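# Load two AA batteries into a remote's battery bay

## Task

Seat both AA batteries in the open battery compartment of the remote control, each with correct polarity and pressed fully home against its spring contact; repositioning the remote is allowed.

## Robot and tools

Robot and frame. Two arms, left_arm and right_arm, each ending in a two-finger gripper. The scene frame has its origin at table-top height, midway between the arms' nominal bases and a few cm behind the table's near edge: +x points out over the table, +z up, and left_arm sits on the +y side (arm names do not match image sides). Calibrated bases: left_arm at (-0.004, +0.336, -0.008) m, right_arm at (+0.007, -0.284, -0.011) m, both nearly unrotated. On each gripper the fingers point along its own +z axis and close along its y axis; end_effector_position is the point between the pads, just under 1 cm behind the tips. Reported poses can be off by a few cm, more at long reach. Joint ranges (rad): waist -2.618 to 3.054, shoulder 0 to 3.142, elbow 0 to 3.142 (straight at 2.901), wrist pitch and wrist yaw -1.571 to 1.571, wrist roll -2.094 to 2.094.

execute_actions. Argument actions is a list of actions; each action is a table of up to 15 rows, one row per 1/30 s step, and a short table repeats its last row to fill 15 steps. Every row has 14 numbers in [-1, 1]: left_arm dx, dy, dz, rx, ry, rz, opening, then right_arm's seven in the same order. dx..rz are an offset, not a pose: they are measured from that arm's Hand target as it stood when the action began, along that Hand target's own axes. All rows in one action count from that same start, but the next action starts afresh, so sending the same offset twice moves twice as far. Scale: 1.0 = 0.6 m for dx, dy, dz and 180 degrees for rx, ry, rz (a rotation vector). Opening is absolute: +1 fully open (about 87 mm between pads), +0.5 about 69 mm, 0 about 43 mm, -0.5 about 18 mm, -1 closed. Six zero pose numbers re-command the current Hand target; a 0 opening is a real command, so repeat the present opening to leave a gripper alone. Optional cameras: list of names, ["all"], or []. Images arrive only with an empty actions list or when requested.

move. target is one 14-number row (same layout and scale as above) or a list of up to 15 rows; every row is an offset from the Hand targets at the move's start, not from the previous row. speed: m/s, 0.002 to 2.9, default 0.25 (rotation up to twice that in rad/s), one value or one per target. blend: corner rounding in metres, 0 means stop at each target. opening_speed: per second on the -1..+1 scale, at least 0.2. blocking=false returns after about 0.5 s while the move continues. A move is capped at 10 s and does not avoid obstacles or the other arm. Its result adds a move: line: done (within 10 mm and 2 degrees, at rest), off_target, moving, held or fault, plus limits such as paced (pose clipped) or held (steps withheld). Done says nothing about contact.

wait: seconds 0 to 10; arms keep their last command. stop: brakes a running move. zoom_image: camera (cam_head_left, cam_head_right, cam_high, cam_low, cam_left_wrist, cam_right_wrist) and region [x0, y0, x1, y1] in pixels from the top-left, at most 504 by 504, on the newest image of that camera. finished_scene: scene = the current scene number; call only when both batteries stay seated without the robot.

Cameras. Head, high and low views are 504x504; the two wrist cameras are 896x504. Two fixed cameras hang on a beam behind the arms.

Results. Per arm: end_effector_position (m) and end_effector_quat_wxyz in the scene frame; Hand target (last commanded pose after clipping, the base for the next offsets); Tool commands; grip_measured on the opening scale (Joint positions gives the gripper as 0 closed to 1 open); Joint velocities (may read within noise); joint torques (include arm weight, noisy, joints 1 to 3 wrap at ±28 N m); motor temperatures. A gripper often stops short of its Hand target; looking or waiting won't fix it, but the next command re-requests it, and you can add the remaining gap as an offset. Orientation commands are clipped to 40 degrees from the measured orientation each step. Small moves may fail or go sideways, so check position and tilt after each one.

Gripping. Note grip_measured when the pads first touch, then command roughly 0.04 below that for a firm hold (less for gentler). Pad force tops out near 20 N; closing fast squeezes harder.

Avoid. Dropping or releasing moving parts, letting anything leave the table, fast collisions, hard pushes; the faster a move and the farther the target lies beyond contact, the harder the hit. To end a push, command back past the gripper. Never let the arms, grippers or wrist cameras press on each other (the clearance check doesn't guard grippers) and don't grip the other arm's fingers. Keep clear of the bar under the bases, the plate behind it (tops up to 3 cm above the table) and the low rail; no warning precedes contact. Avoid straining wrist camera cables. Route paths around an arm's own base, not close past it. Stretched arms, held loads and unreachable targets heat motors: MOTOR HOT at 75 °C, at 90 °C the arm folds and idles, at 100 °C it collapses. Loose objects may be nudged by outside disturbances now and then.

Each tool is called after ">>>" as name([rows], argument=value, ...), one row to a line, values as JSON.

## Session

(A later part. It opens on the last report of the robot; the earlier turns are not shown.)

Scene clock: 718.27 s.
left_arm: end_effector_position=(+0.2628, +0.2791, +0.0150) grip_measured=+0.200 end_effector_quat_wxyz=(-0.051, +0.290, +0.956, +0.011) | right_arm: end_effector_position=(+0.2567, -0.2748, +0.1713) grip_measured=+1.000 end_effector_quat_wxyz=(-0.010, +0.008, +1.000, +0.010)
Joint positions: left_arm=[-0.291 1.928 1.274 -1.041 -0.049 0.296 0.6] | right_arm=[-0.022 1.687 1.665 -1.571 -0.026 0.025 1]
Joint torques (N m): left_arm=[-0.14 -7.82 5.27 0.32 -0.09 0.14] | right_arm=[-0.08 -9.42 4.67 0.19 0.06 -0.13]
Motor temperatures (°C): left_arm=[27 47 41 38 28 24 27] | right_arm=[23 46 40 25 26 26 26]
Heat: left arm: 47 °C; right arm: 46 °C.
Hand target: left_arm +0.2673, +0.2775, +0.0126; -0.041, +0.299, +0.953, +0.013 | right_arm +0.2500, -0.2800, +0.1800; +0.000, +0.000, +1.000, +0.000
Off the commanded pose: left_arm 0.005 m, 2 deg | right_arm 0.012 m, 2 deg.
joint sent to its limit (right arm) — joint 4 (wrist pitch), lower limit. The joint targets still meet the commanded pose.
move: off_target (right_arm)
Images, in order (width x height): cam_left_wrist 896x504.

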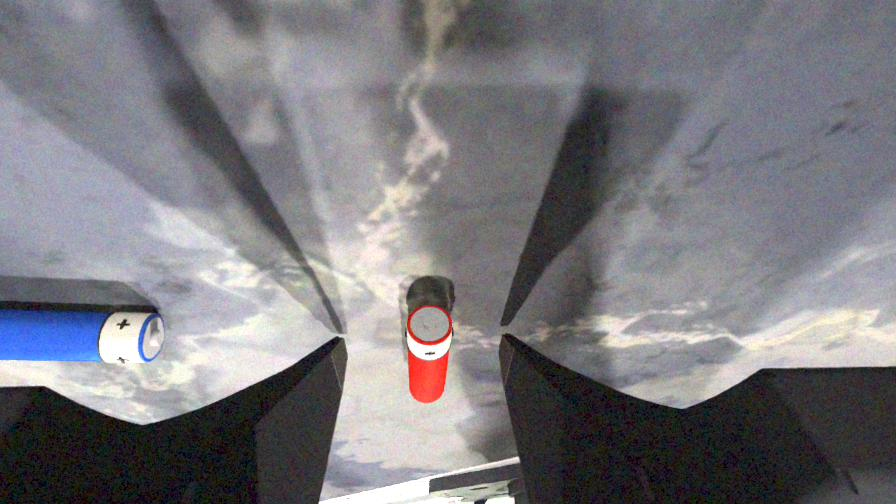

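>>> move([
  [-0.0005, -0.0033, 0.0055, 0, 0, 0, 0.2, 0, 0, 0, 0, 0, 0, 1.0],
  [-0.0005, -0.0033, 0.0055, 0, 0, 0, -0.45, 0, 0, 0, 0, 0, 0, 1.0],
], speed=0.03, opening_speed=0.6, cameras=["cam_left_wrist"])

Scene clock: 734.80 s.
left_arm: end_effector_position=(+0.2621, +0.2792, +0.0124) grip_measured=-0.450 end_effector_quat_wxyz=(-0.050, +0.290, +0.956, +0.011) | right_arm: end_effector_position=(+0.2567, -0.2748, +0.1713) grip_measured=+1.000 end_effector_quat_wxyz=(-0.010, +0.008, +1.000, +0.010)
Joint positions: left_arm=[-0.291 1.928 1.263 -1.029 -0.049 0.296 0.275] | right_arm=[-0.022 1.687 1.665 -1.571 -0.026 0.025 1]
Joint torques (N m): left_arm=[-0.58 -7.51 5.2 0.33 -0.08 0.09] | right_arm=[-0.06 -9.4 4.67 0.19 0.06 -0.13]
Heat: left arm: 47 °C; right arm: 46 °C.
Hand target: left_arm +0.2662, +0.2759, +0.0093; -0.041, +0.299, +0.953, +0.013 | right_arm +0.2500, -0.2800, +0.1800; +0.000, +0.000, +1.000, +0.000
Off the commanded pose: left_arm 0.006 m, 2 deg | right_arm 0.012 m, 2 deg.
joint sent to its limit (right arm) — joint 4 (wrist pitch), lower limit. The joint targets still meet the commanded pose.
move: off_target (right_arm)
Images, in order (width x height): cam_left_wrist 896x504.

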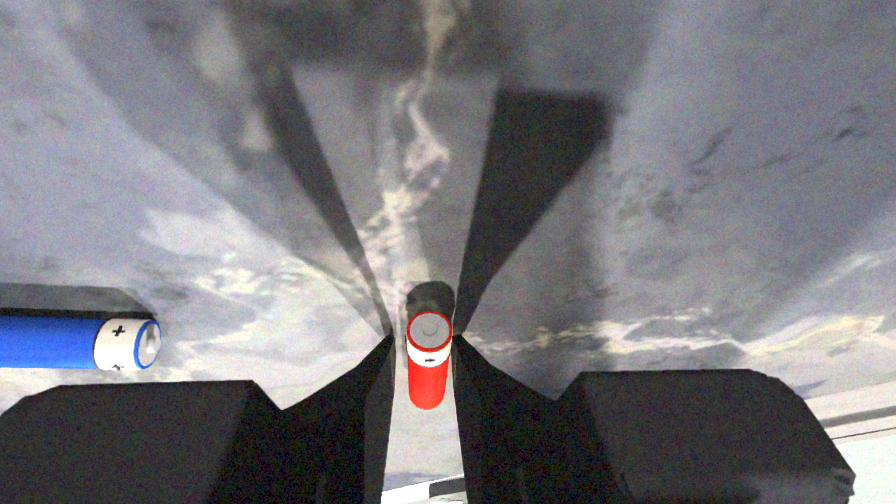

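>>> move(target=[0, 0, 0, 0, 0, 0, -0.64, 0, 0, 0, 0, 0, 0, 1.0], speed=0.03, opening_speed=0.3, cameras=["cam_left_wrist"])

Scene clock: 739.50 s.
left_arm: end_effector_position=(+0.2621, +0.2792, +0.0124) grip_measured=-0.592 end_effector_quat_wxyz=(-0.050, +0.290, +0.956, +0.011) | right_arm: end_effector_position=(+0.2567, -0.2748, +0.1713) grip_measured=+1.000 end_effector_quat_wxyz=(-0.010, +0.008, +1.000, +0.010)
Joint positions: left_arm=[-0.291 1.928 1.263 -1.029 -0.049 0.296 0.204] | right_arm=[-0.022 1.687 1.665 -1.571 -0.026 0.025 1]
Joint torques (N m): left_arm=[-0.55 -7.54 5.2 0.33 -0.08 0.09] | right_arm=[-0.1 -9.42 4.67 0.19 0.06 -0.13]
Heat: left arm: 47 °C; right arm: 46 °C.
Hand target: left_arm +0.2662, +0.2759, +0.0093; -0.041, +0.299, +0.953, +0.013 | right_arm +0.2500, -0.2800, +0.1800; +0.000, +0.000, +1.000, +0.000
Off the commanded pose: left_arm 0.006 m, 2 deg | right_arm 0.012 m, 2 deg.
joint sent to its limit (right arm) — joint 4 (wrist pitch), lower limit. The joint targets still meet the commanded pose.
move: off_target (right_arm)
Images, in order (width x height): cam_left_wrist 896x504.

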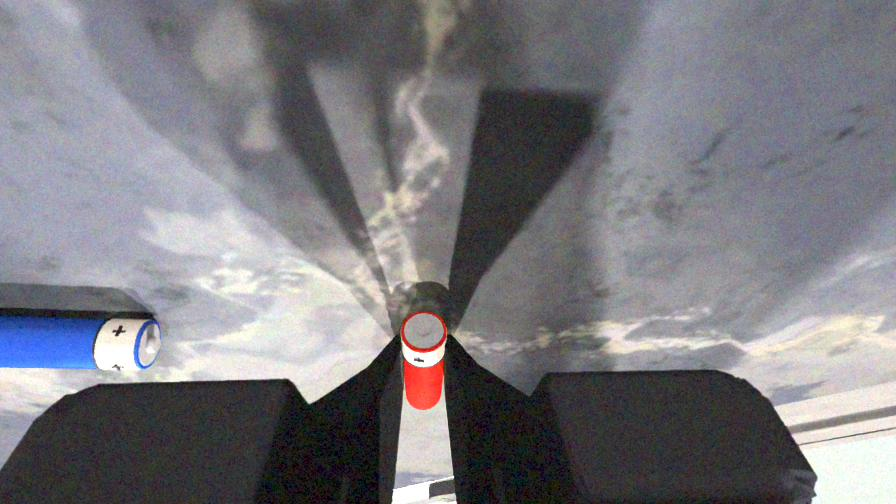

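>>> move(target=[0.0145, 0, -0.166, 0, 0, 0, -0.64, 0, 0, 0, 0, 0, 0, 1.0], speed=0.12, cameras=["cam_left_wrist", "cam_right_wrist"])

Scene clock: 751.83 s.
left_arm: end_effector_position=(+0.2577, +0.2811, +0.0936) grip_measured=-0.592 end_effector_quat_wxyz=(-0.074, +0.293, +0.953, +0.011) | right_arm: end_effector_position=(+0.2567, -0.2748, +0.1713) grip_measured=+1.000 end_effector_quat_wxyz=(-0.010, +0.008, +1.000, +0.010)
Joint positions: left_arm=[-0.297 1.879 1.518 -1.38 -0.049 0.296 0.204] | right_arm=[-0.022 1.687 1.665 -1.571 -0.026 0.025 1]
Joint torques (N m): left_arm=[-0.72 -10.48 10 -0.03 -0.07 0.01] | right_arm=[-0.08 -9.46 4.67 0.19 0.05 -0.13]
Heat: left arm: 48 °C; right arm: 46 °C.
Hand target: left_arm +0.2662, +0.2759, +0.1092; -0.041, +0.299, +0.953, +0.013 | right_arm +0.2500, -0.2800, +0.1800; +0.000, +0.000, +1.000, +0.000
Off the commanded pose: left_arm 0.018 m, 4 deg | right_arm 0.012 m, 2 deg.
joint sent to its limit (right arm) — joint 4 (wrist pitch), lower limit. The joint targets still meet the commanded pose.
move: off_target (left_arm, right_arm)
Images, in order (width x height): cam_left_wrist 896x504, cam_right_wrist 896x504.

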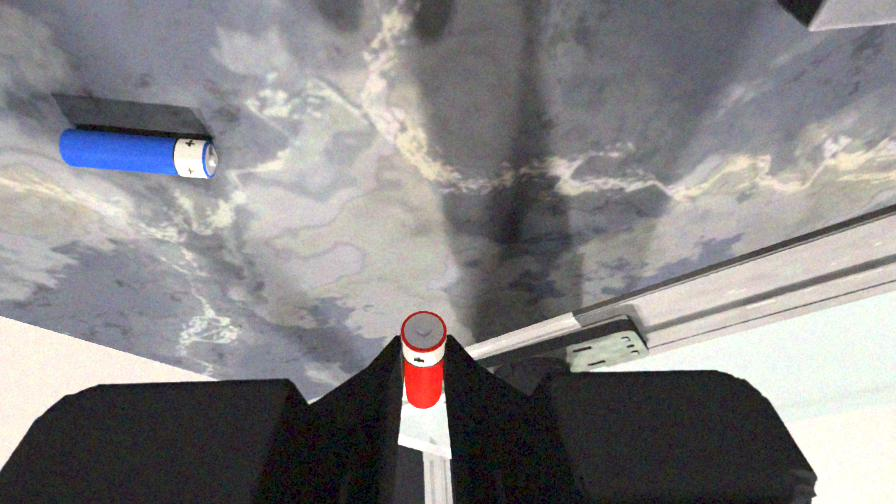

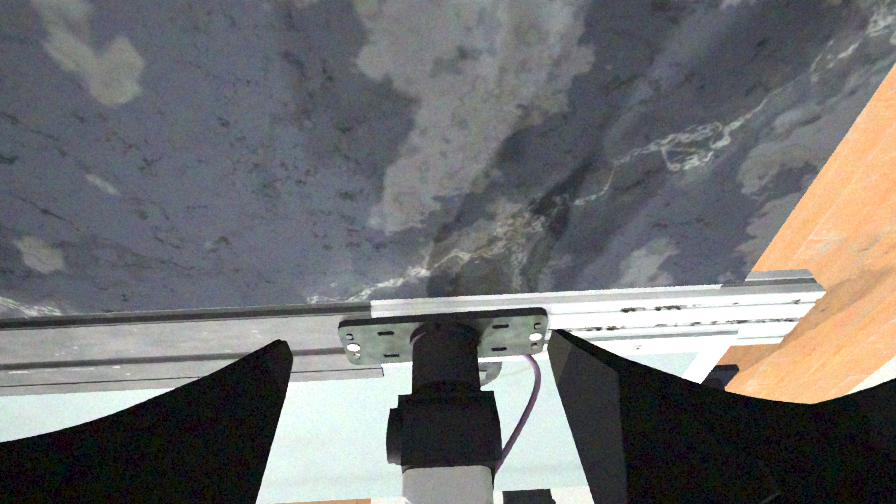

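>>> move(target=[0.1032, 0.1137, -0.0412, 0, 0, 0, -0.64, -0.02, 0.6467, 0.0833, 0, 0, 0.1578, 1.0], speed=0.2, cameras=["cam_left_wrist", "cam_right_wrist", "cam_high"])

Scene clock: 769.37 s.
left_arm: end_effector_position=(+0.2473, +0.3645, +0.1223) grip_measured=-0.592 end_effector_quat_wxyz=(-0.075, +0.290, +0.954, +0.002) | right_arm: end_effector_position=(+0.2547, +0.1060, +0.1222) grip_measured=+1.000 end_effector_quat_wxyz=(+0.010, +0.238, +0.970, +0.043)
Joint positions: left_arm=[-0.042 1.779 1.518 -1.469 -0.073 0.542 0.204] | right_arm=[0.875 2.348 2.438 -1.57 -0.023 1.389 1]
Joint torques (N m): left_arm=[0.17 -10.04 10.5 -0.04 -0.09 0.2] | right_arm=[-0.01 -9.73 8.85 0.32 0 0.16]
Heat: left arm: 51 °C; right arm: 46 °C.
Hand target: left_arm +0.2563, +0.3659, +0.1392; -0.041, +0.299, +0.953, +0.013 | right_arm +0.2621, +0.1080, +0.1300; +0.000, +0.245, +0.969, +0.000
Off the commanded pose: left_arm 0.019 m, 4 deg | right_arm 0.011 m, 5 deg.
joint sent to its limit (right arm) — joint 4 (wrist pitch), lower limit. The joint targets are off in position and orientation.
move: off_target (left_arm, right_arm)
Images, in order (width x height): cam_high 504x504, cam_left_wrist 896x504, cam_right_wrist 896x504.

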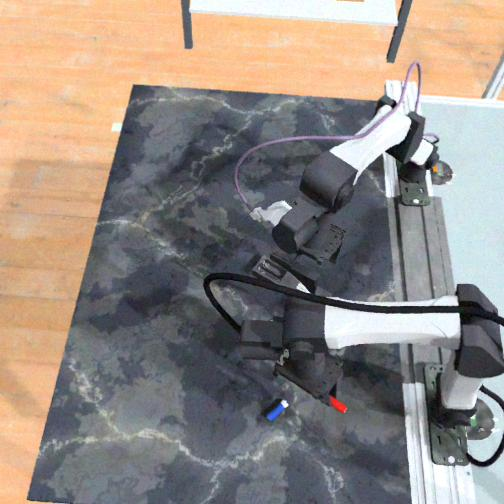

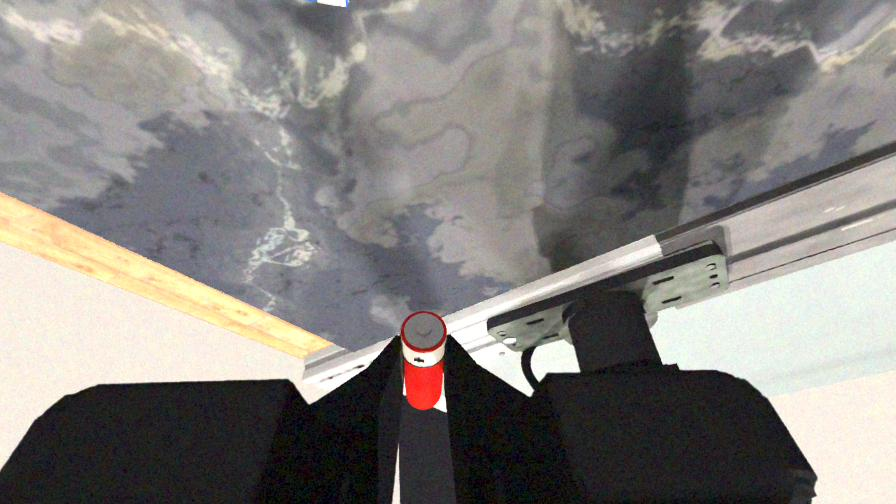

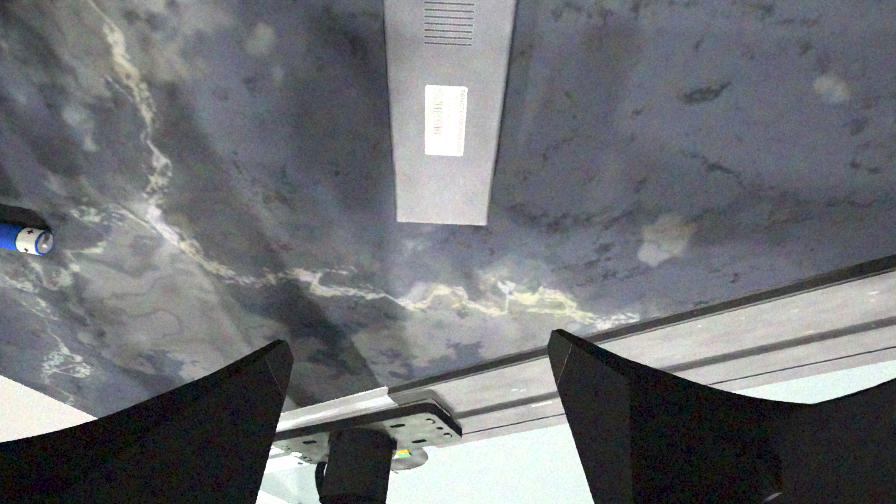

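>>> move(target=[0, 0, 0, 0, 0, 0, -0.64, -0.1161, -0.0025, 0.1033, 0, 0, 0, 1.0], speed=0.12, cameras=["cam_right_wrist"])

Scene clock: 798.13 s.
left_arm: end_effector_position=(+0.2473, +0.3645, +0.1223) grip_measured=-0.592 end_effector_quat_wxyz=(-0.075, +0.290, +0.954, +0.002) | right_arm: end_effector_position=(+0.3155, +0.0731, +0.0608) grip_measured=+1.000 end_effector_quat_wxyz=(-0.009, +0.253, +0.967, +0.000)
Joint positions: left_arm=[-0.042 1.779 1.518 -1.469 -0.073 0.542 0.204] | right_arm=[0.734 2.538 2.533 -1.571 -0.022 1.277 1]
Joint torques (N m): left_arm=[0.16 -10.04 10.5 -0.03 -0.1 0.21] | right_arm=[0.16 -10.82 8.87 0.13 0.08 -0.11]
Motor temperatures (°C): left_arm=[27 49 46 35 28 24 28] | right_arm=[23 44 44 25 26 26 26]
Heat: left arm: 49 °C; right arm: 44 °C.
Hand target: left_arm +0.2563, +0.3659, +0.1392; -0.041, +0.299, +0.953, +0.013 | right_arm +0.3226, +0.0735, +0.0680; +0.000, +0.245, +0.969, +0.000
Off the commanded pose: left_arm 0.019 m, 4 deg | right_arm 0.010 m, 1 deg.
joint sent to its limit (right arm) — joint 4 (wrist pitch), lower limit. The joint targets are off in position, not in orientation.
move: off_target (left_arm)
Images, in order (width x height): cam_right_wrist 896x504.

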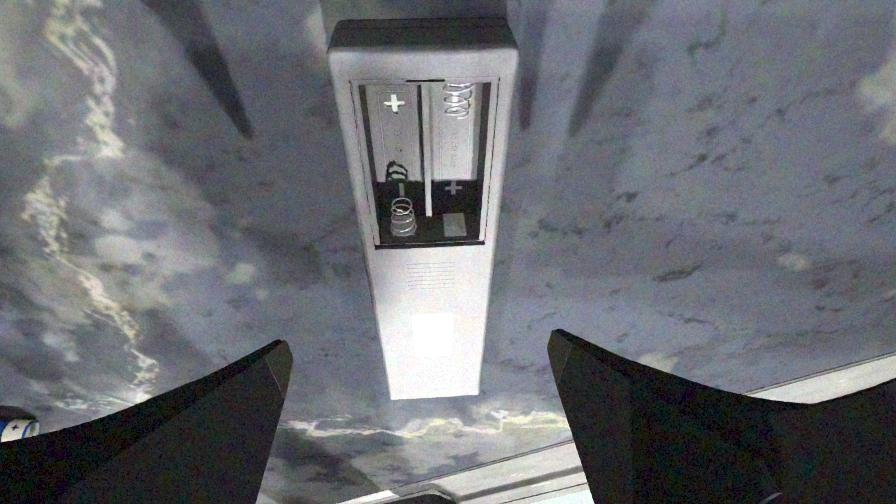

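>>> zoom_image(camera="cam_right_wrist", region=[320, 10, 530, 260])

Scaled by 2.016 from the camera's 896x504 image, which has a finer 1280x720 frame.

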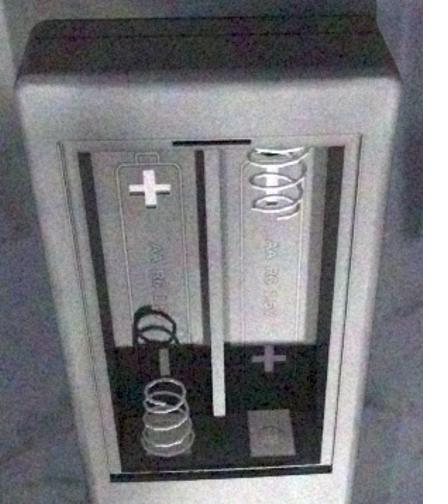

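>>> move(target=[0, 0, 0, 0, 0, 0, -0.64, 0, -0.0067, 0.0617, 0, 0, 0, 1.0], speed=0.06, cameras=["cam_right_wrist"])

Scene clock: 838.67 s.
left_arm: end_effector_position=(+0.2473, +0.3645, +0.1223) grip_measured=-0.592 end_effector_quat_wxyz=(-0.075, +0.290, +0.954, +0.002) | right_arm: end_effector_position=(+0.3131, +0.0703, +0.0176) grip_measured=+1.000 end_effector_quat_wxyz=(-0.019, +0.251, +0.968, -0.016)
Joint positions: left_arm=[-0.042 1.779 1.518 -1.469 -0.073 0.542 0.204] | right_arm=[0.734 2.538 2.357 -1.435 -0.022 1.272 1]
Joint torques (N m): left_arm=[0.17 -10.02 10.52 -0.04 -0.1 0.21] | right_arm=[0.13 -14.76 4.67 0.37 0.09 -0.11]
Heat: left arm: 49 °C; right arm: 47 °C.
Hand target: left_arm +0.2563, +0.3659, +0.1392; -0.041, +0.299, +0.953, +0.013 | right_arm +0.3207, +0.0700, +0.0310; +0.000, +0.245, +0.969, +0.000
Off the commanded pose: left_arm 0.019 m, 4 deg | right_arm 0.015 m, 3 deg.
move: off_target (left_arm, right_arm)
Images, in order (width x height): cam_right_wrist 896x504.

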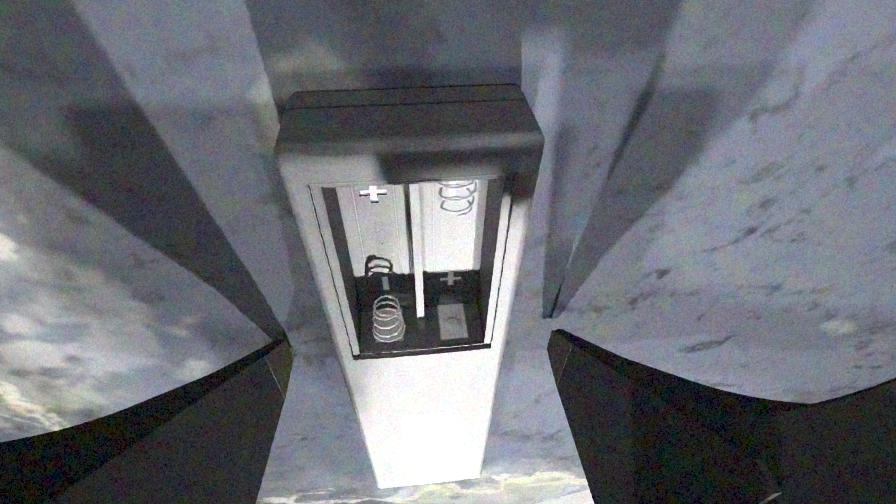

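>>> zoom_image(camera="cam_right_wrist", region=[270, 80, 550, 370])

Scaled by 1.738 from the camera's 896x504 image, which has a finer 1280x720 frame.

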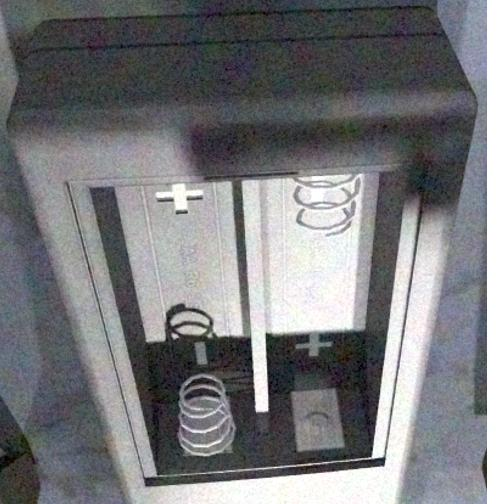

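>>> move(target=[0, 0, 0, 0, 0, 0, -0.64, 0, 0, 0, 0, 0, 0, -0.04], speed=0.05, opening_speed=0.5, cameras=["cam_right_wrist"])

Scene clock: 851.63 s.
left_arm: end_effector_position=(+0.2473, +0.3645, +0.1223) grip_measured=-0.592 end_effector_quat_wxyz=(-0.075, +0.290, +0.954, +0.002) | right_arm: end_effector_position=(+0.3131, +0.0702, +0.0176) grip_measured=+0.085 end_effector_quat_wxyz=(-0.019, +0.250, +0.968, -0.016)
Joint positions: left_arm=[-0.042 1.779 1.518 -1.469 -0.073 0.542 0.204] | right_arm=[0.734 2.538 2.357 -1.435 -0.022 1.271 0.542]
Joint torques (N m): left_arm=[0.18 -10.03 10.52 -0.04 -0.1 0.21] | right_arm=[0.1 -14.78 4.64 0.36 0.09 -0.1]
Motor temperatures (°C): left_arm=[27 49 48 34 28 24 28] | right_arm=[23 50 43 25 26 26 26]
Heat: left arm: 49 °C; right arm: 50 °C.
Hand target: left_arm +0.2563, +0.3659, +0.1392; -0.041, +0.299, +0.953, +0.013 | right_arm +0.3207, +0.0700, +0.0310; +0.000, +0.245, +0.969, +0.000
Off the commanded pose: left_arm 0.019 m, 4 deg | right_arm 0.015 m, 3 deg.
move: off_target (left_arm, right_arm)
Images, in order (width x height): cam_right_wrist 896x504.

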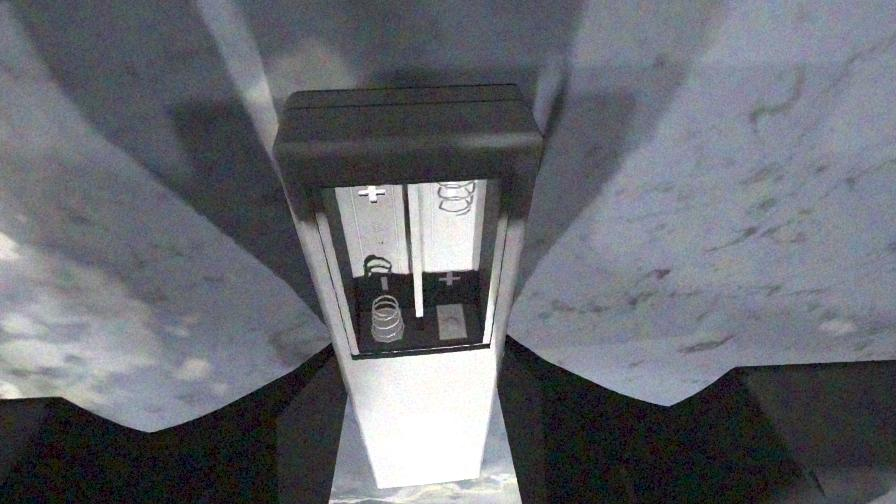

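>>> wait(seconds=0.1, cameras=["cam_high", "cam_low"])

>>> zoom_image(camera="cam_high", region=[240, 200, 380, 420])

>>> zoom_image(camera="cam_low", region=[240, 120, 504, 300])

Scene clock: 921.43 s.
left_arm: end_effector_position=(+0.2473, +0.3645, +0.1223) grip_measured=-0.592 end_effector_quat_wxyz=(-0.075, +0.290, +0.954, +0.002) | right_arm: end_effector_position=(+0.3131, +0.0702, +0.0176) grip_measured=+0.085 end_effector_quat_wxyz=(-0.019, +0.250, +0.968, -0.016)
Joint positions: left_arm=[-0.042 1.779 1.518 -1.469 -0.073 0.542 0.204] | right_arm=[0.734 2.538 2.357 -1.435 -0.022 1.271 0.542]
Joint torques (N m): left_arm=[0.16 -10.04 10.51 -0.04 -0.09 0.2] | right_arm=[0.14 -14.8 4.64 0.35 0.08 -0.09]
Motor temperatures (°C): left_arm=[27 50 50 32 28 24 29] | right_arm=[23 58 40 25 26 26 28]
Heat: left arm: 50 °C; right arm: 58 °C.
Hand target: left_arm +0.2563, +0.3659, +0.1392; -0.041, +0.299, +0.953, +0.013 | right_arm +0.3207, +0.0700, +0.0310; +0.000, +0.245, +0.969, +0.000
Tool commands: left_gripper/opening=-0.64 right_gripper/opening=-0.04
Off the commanded pose: left_arm 0.019 m, 4 deg | right_arm 0.015 m, 3 deg.
wait: 0.10 s; at rest from the start
Images, in order (width x height): cam_high 504x504, cam_low 504x504.

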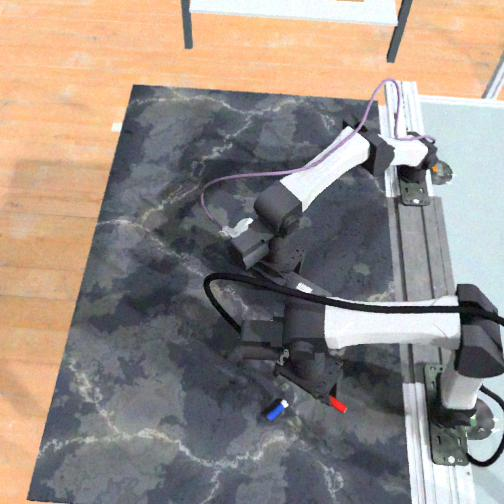

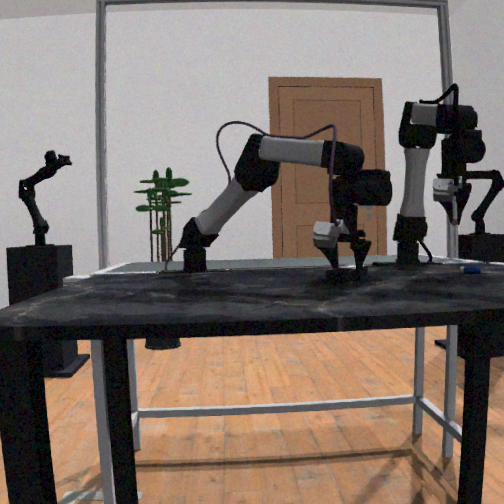

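Scaled by 2.291 from the camera's 504x504 image, which has a finer 720x720 frame.

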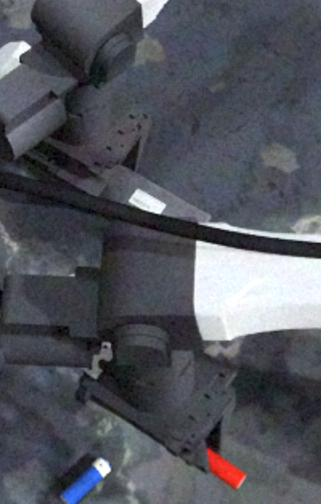

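Scaled by 1.909 from the camera's 504x504 image, which has a finer 720x720 frame.

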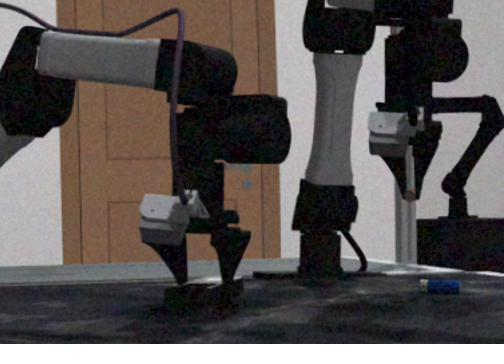

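>>> move([
  [0, 0, 0, 0, 0, 0, -0.64, 0, 0, -0.0583, 0, 0, 0, -0.04],
  [0, 0, 0, 0, 0, 0, -0.64, 0.0113, -0.1217, -0.0583, 0, 0, -0.4078, -0.04],
], speed=[0.06, 0.15], cameras=["cam_right_wrist", "cam_high"])

Scene clock: 943.07 s.
left_arm: end_effector_position=(+0.2473, +0.3645, +0.1223) grip_measured=-0.592 end_effector_quat_wxyz=(-0.075, +0.290, +0.954, +0.002) | right_arm: end_effector_position=(+0.2752, +0.0075, +0.0408) grip_measured=+0.085 end_effector_quat_wxyz=(-0.036, -0.373, +0.927, -0.010)
Joint positions: left_arm=[-0.042 1.779 1.518 -1.469 -0.073 0.542 0.204] | right_arm=[0.783 2.332 2.071 -1.379 -0.017 0.048 0.542]
Joint torques (N m): left_arm=[0.16 -10 10.51 -0.04 -0.1 0.21] | right_arm=[0.61 -16.95 4.9 0.28 -0.01 -0.13]
Motor temperatures (°C): left_arm=[27 50 51 32 28 24 29] | right_arm=[23 61 40 25 26 26 28]
Heat: left arm: 51 °C; right arm: 61 °C.
Hand target: left_arm +0.2563, +0.3659, +0.1392; -0.041, +0.299, +0.953, +0.013 | right_arm +0.2800, +0.0090, +0.0660; +0.000, -0.383, +0.924, +0.000
Off the commanded pose: left_arm 0.019 m, 4 deg | right_arm 0.026 m, 4 deg.
move: off_target (left_arm, right_arm)
Images, in order (width x height): cam_high 504x504, cam_right_wrist 896x504.

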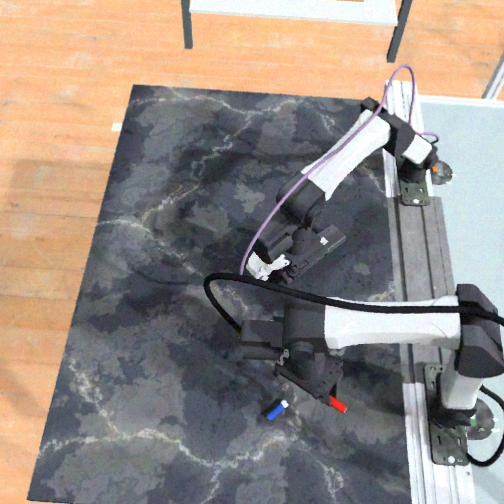

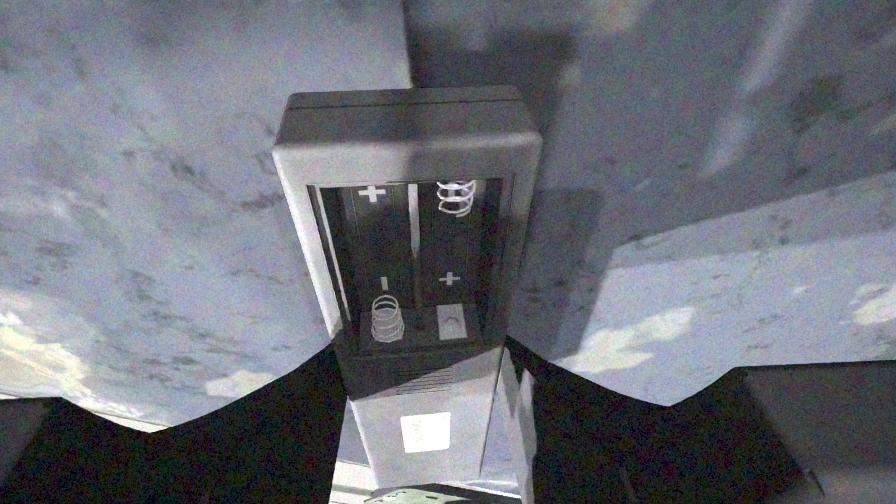

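>>> move(target=[0, 0, 0, 0, 0, 0, -0.64, 0, 0, 0.039, 0, 0, 0, -0.04], speed=0.05, cameras=["cam_right_wrist"])

>>> zoom_image(camera="cam_right_wrist", region=[260, 70, 560, 370])

Scene clock: 950.90 s.
left_arm: end_effector_position=(+0.2473, +0.3645, +0.1223) grip_measured=-0.592 end_effector_quat_wxyz=(-0.075, +0.290, +0.954, +0.002) | right_arm: end_effector_position=(+0.2744, +0.0053, +0.0194) grip_measured=+0.084 end_effector_quat_wxyz=(-0.035, -0.373, +0.927, -0.012)
Joint positions: left_arm=[-0.042 1.779 1.518 -1.469 -0.073 0.542 0.204] | right_arm=[0.783 2.329 1.981 -1.292 -0.013 0.048 0.542]
Joint torques (N m): left_arm=[0.17 -10.03 10.51 -0.04 -0.1 0.2] | right_arm=[0.62 -16.53 4.72 0.33 -0.01 -0.13]
Motor temperatures (°C): left_arm=[27 51 51 32 28 24 29] | right_arm=[23 64 40 25 26 26 28]
Heat: left arm: 51 °C; right arm: 64 °C.
Hand target: left_arm +0.2563, +0.3659, +0.1392; -0.041, +0.299, +0.953, +0.013 | right_arm +0.2800, +0.0090, +0.0426; +0.000, -0.383, +0.924, +0.000
Off the commanded pose: left_arm 0.019 m, 4 deg | right_arm 0.024 m, 4 deg.
move: off_target (left_arm, right_arm)
Images, in order (width x height): cam_right_wrist 896x504.

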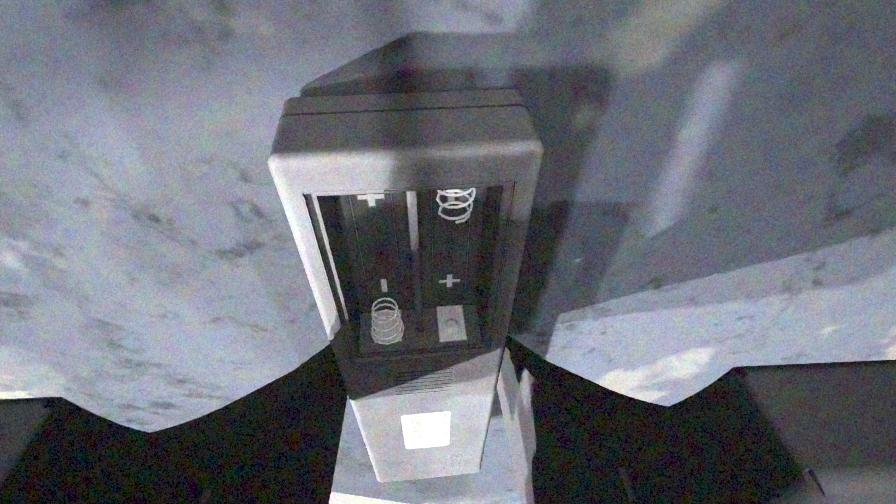

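Scaled by 1.680 from the camera's 896x504 image, which has a finer 1280x720 frame.

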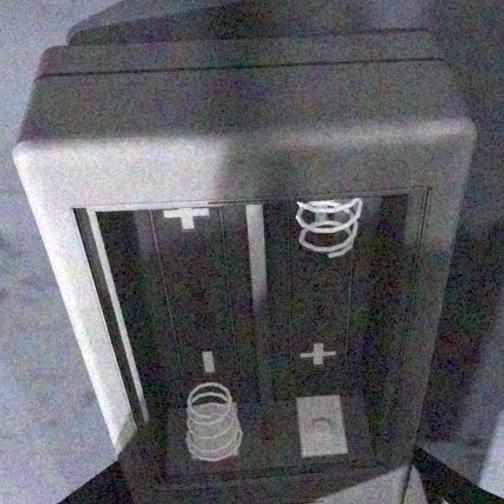

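>>> move([
  [0, 0, 0, 0, 0, 0, -0.64, 0, 0, 0.008, 0, 0, 0, -0.04],
  [0, 0, 0, 0, 0, 0, -0.64, 0, 0, 0.008, 0, 0, 0, 0.35],
], speed=0.03, opening_speed=0.5, cameras=[])

Scene clock: 960.90 s.
left_arm: end_effector_position=(+0.2473, +0.3645, +0.1223) grip_measured=-0.592 end_effector_quat_wxyz=(-0.075, +0.290, +0.954, +0.002) | right_arm: end_effector_position=(+0.2741, +0.0061, +0.0176) grip_measured=+0.350 end_effector_quat_wxyz=(-0.033, -0.373, +0.927, -0.009)
Joint positions: left_arm=[-0.042 1.779 1.518 -1.469 -0.073 0.542 0.204] | right_arm=[0.783 2.325 1.967 -1.277 -0.017 0.048 0.675]
Joint torques (N m): left_arm=[0.18 -10.02 10.51 -0.04 -0.1 0.2] | right_arm=[0.64 -15.97 4.57 0.35 -0.01 -0.13]
Motor temperatures (°C): left_arm=[27 51 51 31 28 24 29] | right_arm=[23 65 40 25 26 26 28]
Heat: left arm: 51 °C; right arm: 65 °C.
Hand target: left_arm +0.2563, +0.3659, +0.1392; -0.041, +0.299, +0.953, +0.013 | right_arm +0.2800, +0.0090, +0.0378; +0.000, -0.383, +0.924, +0.000
Off the commanded pose: left_arm 0.019 m, 4 deg | right_arm 0.021 m, 4 deg.
move: off_target (left_arm, right_arm); target 2's new opening was sent with right_arm's hand 0.021 m and 4 deg from that target
No camera images: "cameras" was empty.

>>> move([
  [0, 0, 0, 0, 0, 0, -0.64, 0, 0, -0.1333, 0, 0, 0, 0.8],
  [0, 0, 0, 0, 0, 0, -0.64, 0.2287, 0.007, -0.15, 0, -0.333, 0, 0.8],
], speed=[0.12, 0.2], blend=[0.02, 0], opening_speed=0.6, cameras=["cam_right_wrist", "cam_high"])

Scene clock: 976.67 s.
left_arm: end_effector_position=(+0.2473, +0.3645, +0.1223) grip_measured=-0.592 end_effector_quat_wxyz=(-0.075, +0.290, +0.954, +0.002) | right_arm: end_effector_position=(+0.1741, -0.0920, +0.1195) grip_measured=+0.800 end_effector_quat_wxyz=(+0.438, -0.347, +0.809, +0.181)
Joint positions: left_arm=[-0.042 1.779 1.518 -1.469 -0.073 0.542 0.204] | right_arm=[0.874 0.693 0.536 -0.425 0.087 0.051 0.9]
Joint torques (N m): left_arm=[0.18 -10 10.51 -0.03 -0.1 0.2] | right_arm=[0.77 -0.21 5.71 2.69 0.1 0.15]
Motor temperatures (°C): left_arm=[27 51 51 31 28 24 29] | right_arm=[23 63 40 26 26 26 28]
Heat: left arm: 51 °C; right arm: 63 °C.
Hand target: left_arm +0.2563, +0.3659, +0.1392; -0.041, +0.299, +0.953, +0.013 | right_arm +0.1800, -0.0850, +0.1278; +0.462, -0.331, +0.800, +0.191
Off the commanded pose: left_arm 0.019 m, 4 deg | right_arm 0.012 m, 4 deg.
move: off_target (left_arm, right_arm)
Images, in order (width x height): cam_high 504x504, cam_right_wrist 896x504.

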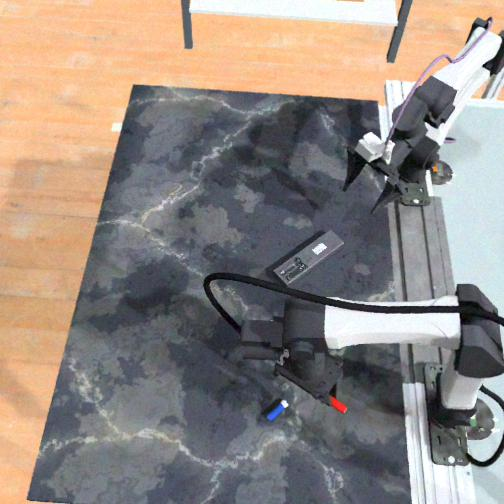

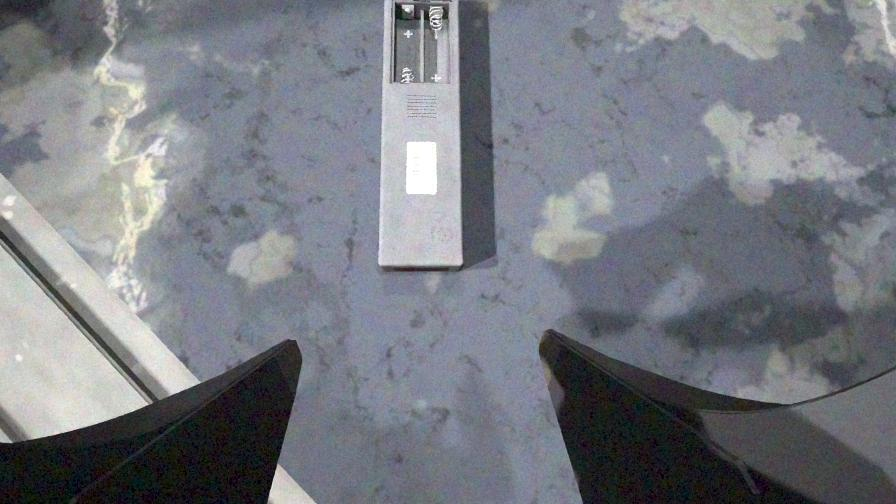

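>>> zoom_image(camera="cam_high", region=[320, 110, 450, 220])

>>> zoom_image(camera="cam_right_wrist", region=[230, 310, 330, 450])

Scaled by 3.877 from the camera's 504x504 image, which has a finer 720x720 frame.

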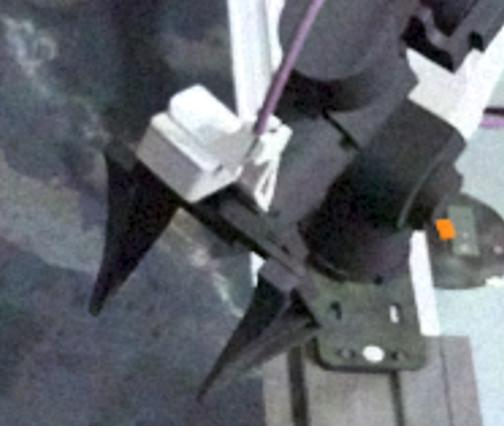

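Scaled by 3.600 from the camera's 896x504 image, which has a finer 1280x720 frame.

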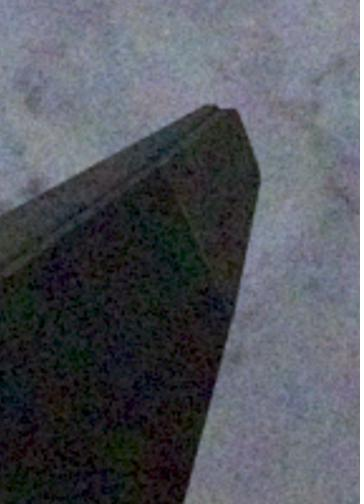

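>>> move([
  [-0.1118, -0.1138, 0.1393, 0, 0, 0, -0.64, 0.074, 0, 0.0977, 0, 0, 0, 0.8],
  [-0.1175, -0.1138, 0.205, 0, 0, 0, -0.64, 0.074, 0, 0.0977, 0, 0, 0, 0.8],
], speed=[0.12, 0.05], cameras=["cam_left_wrist", "cam_right_wrist"])

Scene clock: 1088.20 s.
left_arm: end_effector_position=(+0.2627, +0.2803, +0.0130) grip_measured=-0.592 end_effector_quat_wxyz=(-0.051, +0.303, +0.952, +0.015) | right_arm: end_effector_position=(+0.1915, -0.0705, +0.0518) grip_measured=+0.800 end_effector_quat_wxyz=(+0.438, -0.347, +0.809, +0.181)
Joint positions: left_arm=[-0.295 1.928 1.265 -1.032 -0.058 0.318 0.204] | right_arm=[0.874 0.918 0.323 0.014 0.087 0.051 0.9]
Joint torques (N m): left_arm=[-0.14 -7.66 5.35 0.32 0.09 -0.05] | right_arm=[-0.2 -0.4 5.61 2.79 -0.05 0.05]
Motor temperatures (°C): left_arm=[27 52 52 30 28 24 29] | right_arm=[23 41 40 40 26 26 27]
Heat: left arm: 52 °C; right arm: 41 °C.
Hand target: left_arm +0.2661, +0.2758, +0.0106; -0.041, +0.299, +0.953, +0.013 | right_arm +0.2001, -0.0649, +0.0600; +0.462, -0.331, +0.800, +0.191
Off the commanded pose: left_arm 0.006 m, 1 deg | right_arm 0.013 m, 4 deg.
move: off_target (right_arm)
Images, in order (width x height): cam_left_wrist 896x504, cam_right_wrist 896x504.

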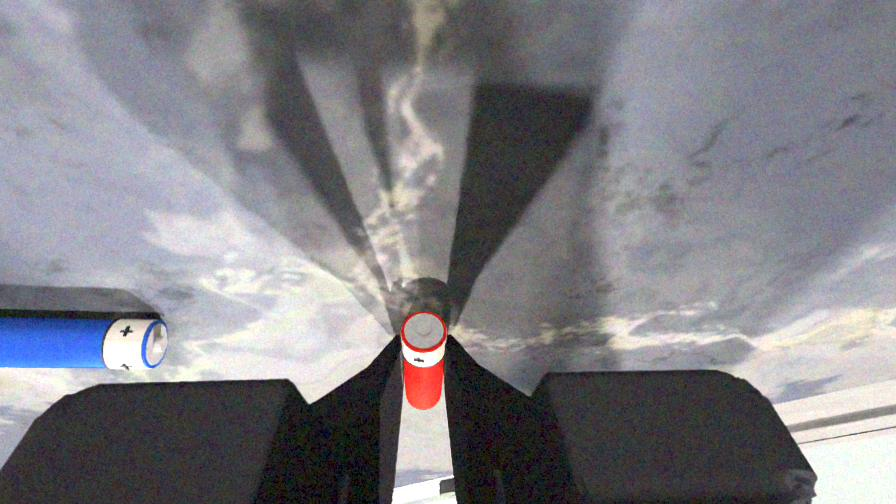

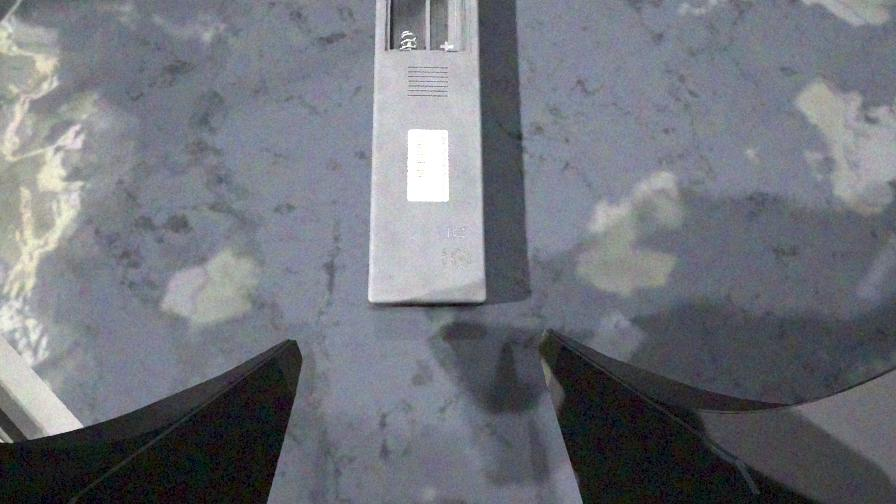

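>>> move([
  [0, 0, 0.0017, 0, 0, 0, -0.64, 0, 0, 0, 0, 0, 0, 0.8],
  [0, 0, 0.0017, 0, 0, 0, -0.3, 0, 0, 0, 0, 0, 0, 0.8],
  [-0.0033, 0, -0.0378, 0, 0, 0, -0.3, 0.015, -0.002, 0.0406, 0, 0, 0, 0.8],
  [-0.0063, 0, -0.0047, 0, 0, 0, -0.3, 0.030, -0.004, 0.0812, 0, 0, 0, 0.8],
], speed=[0.02, 0.02, 0.05, 0.04], opening_speed=0.6, cameras=["cam_left_wrist", "cam_right_wrist"])

Scene clock: 1112.67 s.
left_arm: end_effector_position=(+0.2669, +0.2805, +0.0167) grip_measured=-0.300 end_effector_quat_wxyz=(-0.050, +0.302, +0.952, +0.019) | right_arm: end_effector_position=(+0.2200, -0.0482, +0.0132) grip_measured=+0.800 end_effector_quat_wxyz=(+0.442, -0.335, +0.813, +0.178)
Joint positions: left_arm=[-0.295 1.935 1.291 -1.049 -0.065 0.316 0.35] | right_arm=[0.844 1.283 0.3 0.408 0.083 0.051 0.9]
Joint torques (N m): left_arm=[-0.47 -7.53 5.23 0.33 0.1 -0.07] | right_arm=[-0.17 -2 4.31 2.79 -0.2 -0.09]
Heat: left arm: 51 °C; right arm: 40 °C.
Hand target: left_arm +0.2694, +0.2735, +0.0131; -0.041, +0.299, +0.953, +0.013 | right_arm +0.2253, -0.0431, +0.0200; +0.462, -0.331, +0.800, +0.191
Off the commanded pose: left_arm 0.008 m, 1 deg | right_arm 0.010 m, 3 deg.
move: off_target (right_arm)
Images, in order (width x height): cam_left_wrist 896x504, cam_right_wrist 896x504.

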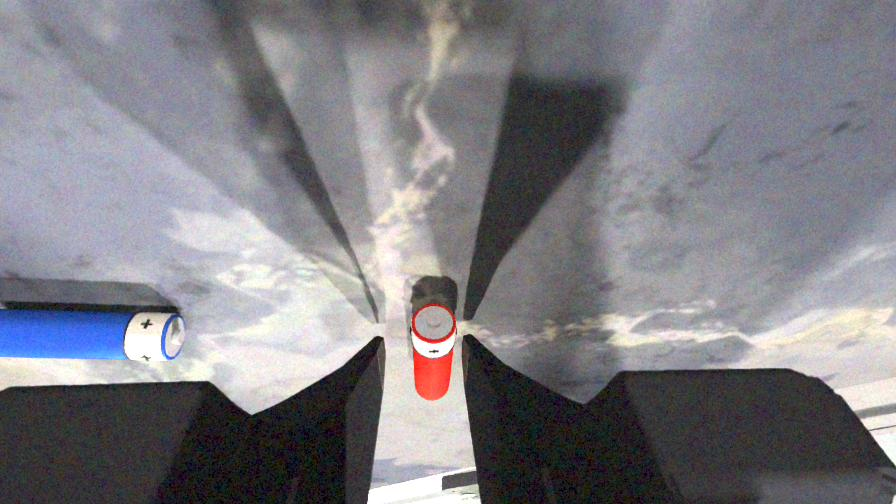

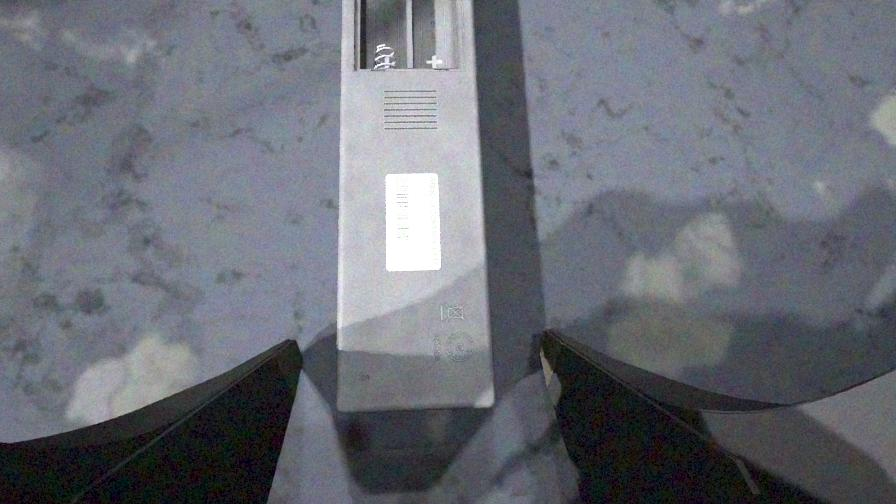

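>>> move([
  [-0.0078, -0.0062, -0.0249, 0, 0, 0, -0.3, 0.0065, 0.0017, 0.0038, 0, 0, 0, 0.8],
  [-0.0100, -0.0062, 0, 0, 0, 0, -0.3, 0.013, 0.0033, 0.0075, 0, 0, 0, 0.8],
  [-0.0100, -0.0062, 0, 0, 0, 0, -0.3, 0.013, 0.0033, 0.0075, 0, 0, 0, -0.02],
], speed=[0.05, 0.03, 0.03], opening_speed=0.5, cameras=["cam_left_wrist", "cam_right_wrist"])

Scene clock: 1137.97 s.
left_arm: end_effector_position=(+0.2671, +0.2753, +0.0148) grip_measured=-0.300 end_effector_quat_wxyz=(-0.055, +0.302, +0.951, +0.020) | right_arm: end_effector_position=(+0.2272, -0.0453, +0.0123) grip_measured=+0.083 end_effector_quat_wxyz=(+0.461, -0.327, +0.805, +0.181)
Joint positions: left_arm=[-0.311 1.952 1.303 -1.054 -0.065 0.301 0.35] | right_arm=[0.837 1.331 0.28 0.517 0.089 0.048 0.541]
Joint torques (N m): left_arm=[-0.55 -7.68 6.11 0.32 0.11 -0.08] | right_arm=[0.62 -1.74 4 2.4 -0.15 -0.02]
Motor temperatures (°C): left_arm=[27 51 46 30 28 24 28] | right_arm=[23 39 40 42 26 26 27]
Heat: left arm: 51 °C; right arm: 42 °C.
Hand target: left_arm +0.2722, +0.2671, +0.0125; -0.041, +0.299, +0.953, +0.013 | right_arm +0.2239, -0.0418, +0.0110; +0.462, -0.331, +0.800, +0.191
Off the commanded pose: left_arm 0.010 m, 2 deg | right_arm 0.005 m, 1 deg.
move: done
Images, in order (width x height): cam_left_wrist 896x504, cam_right_wrist 896x504.

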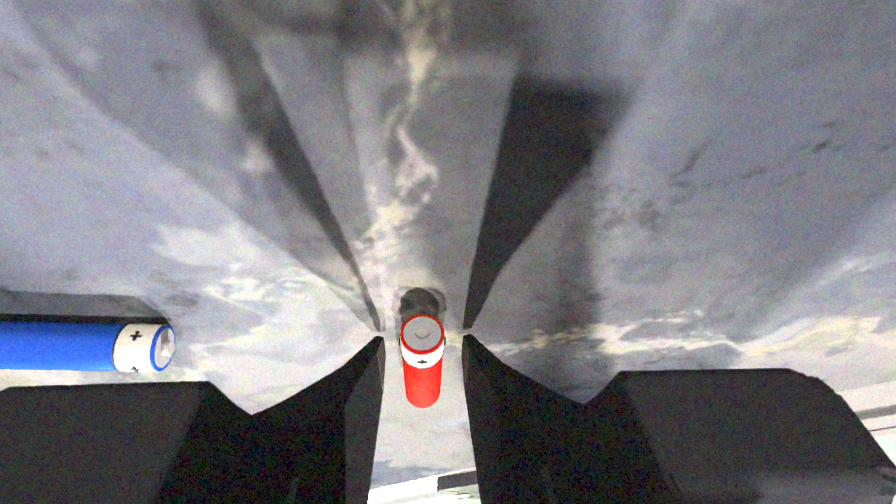

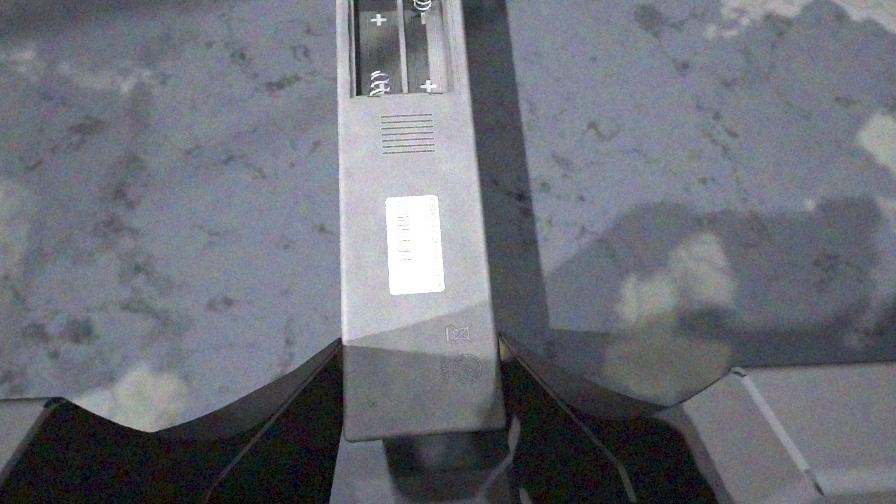

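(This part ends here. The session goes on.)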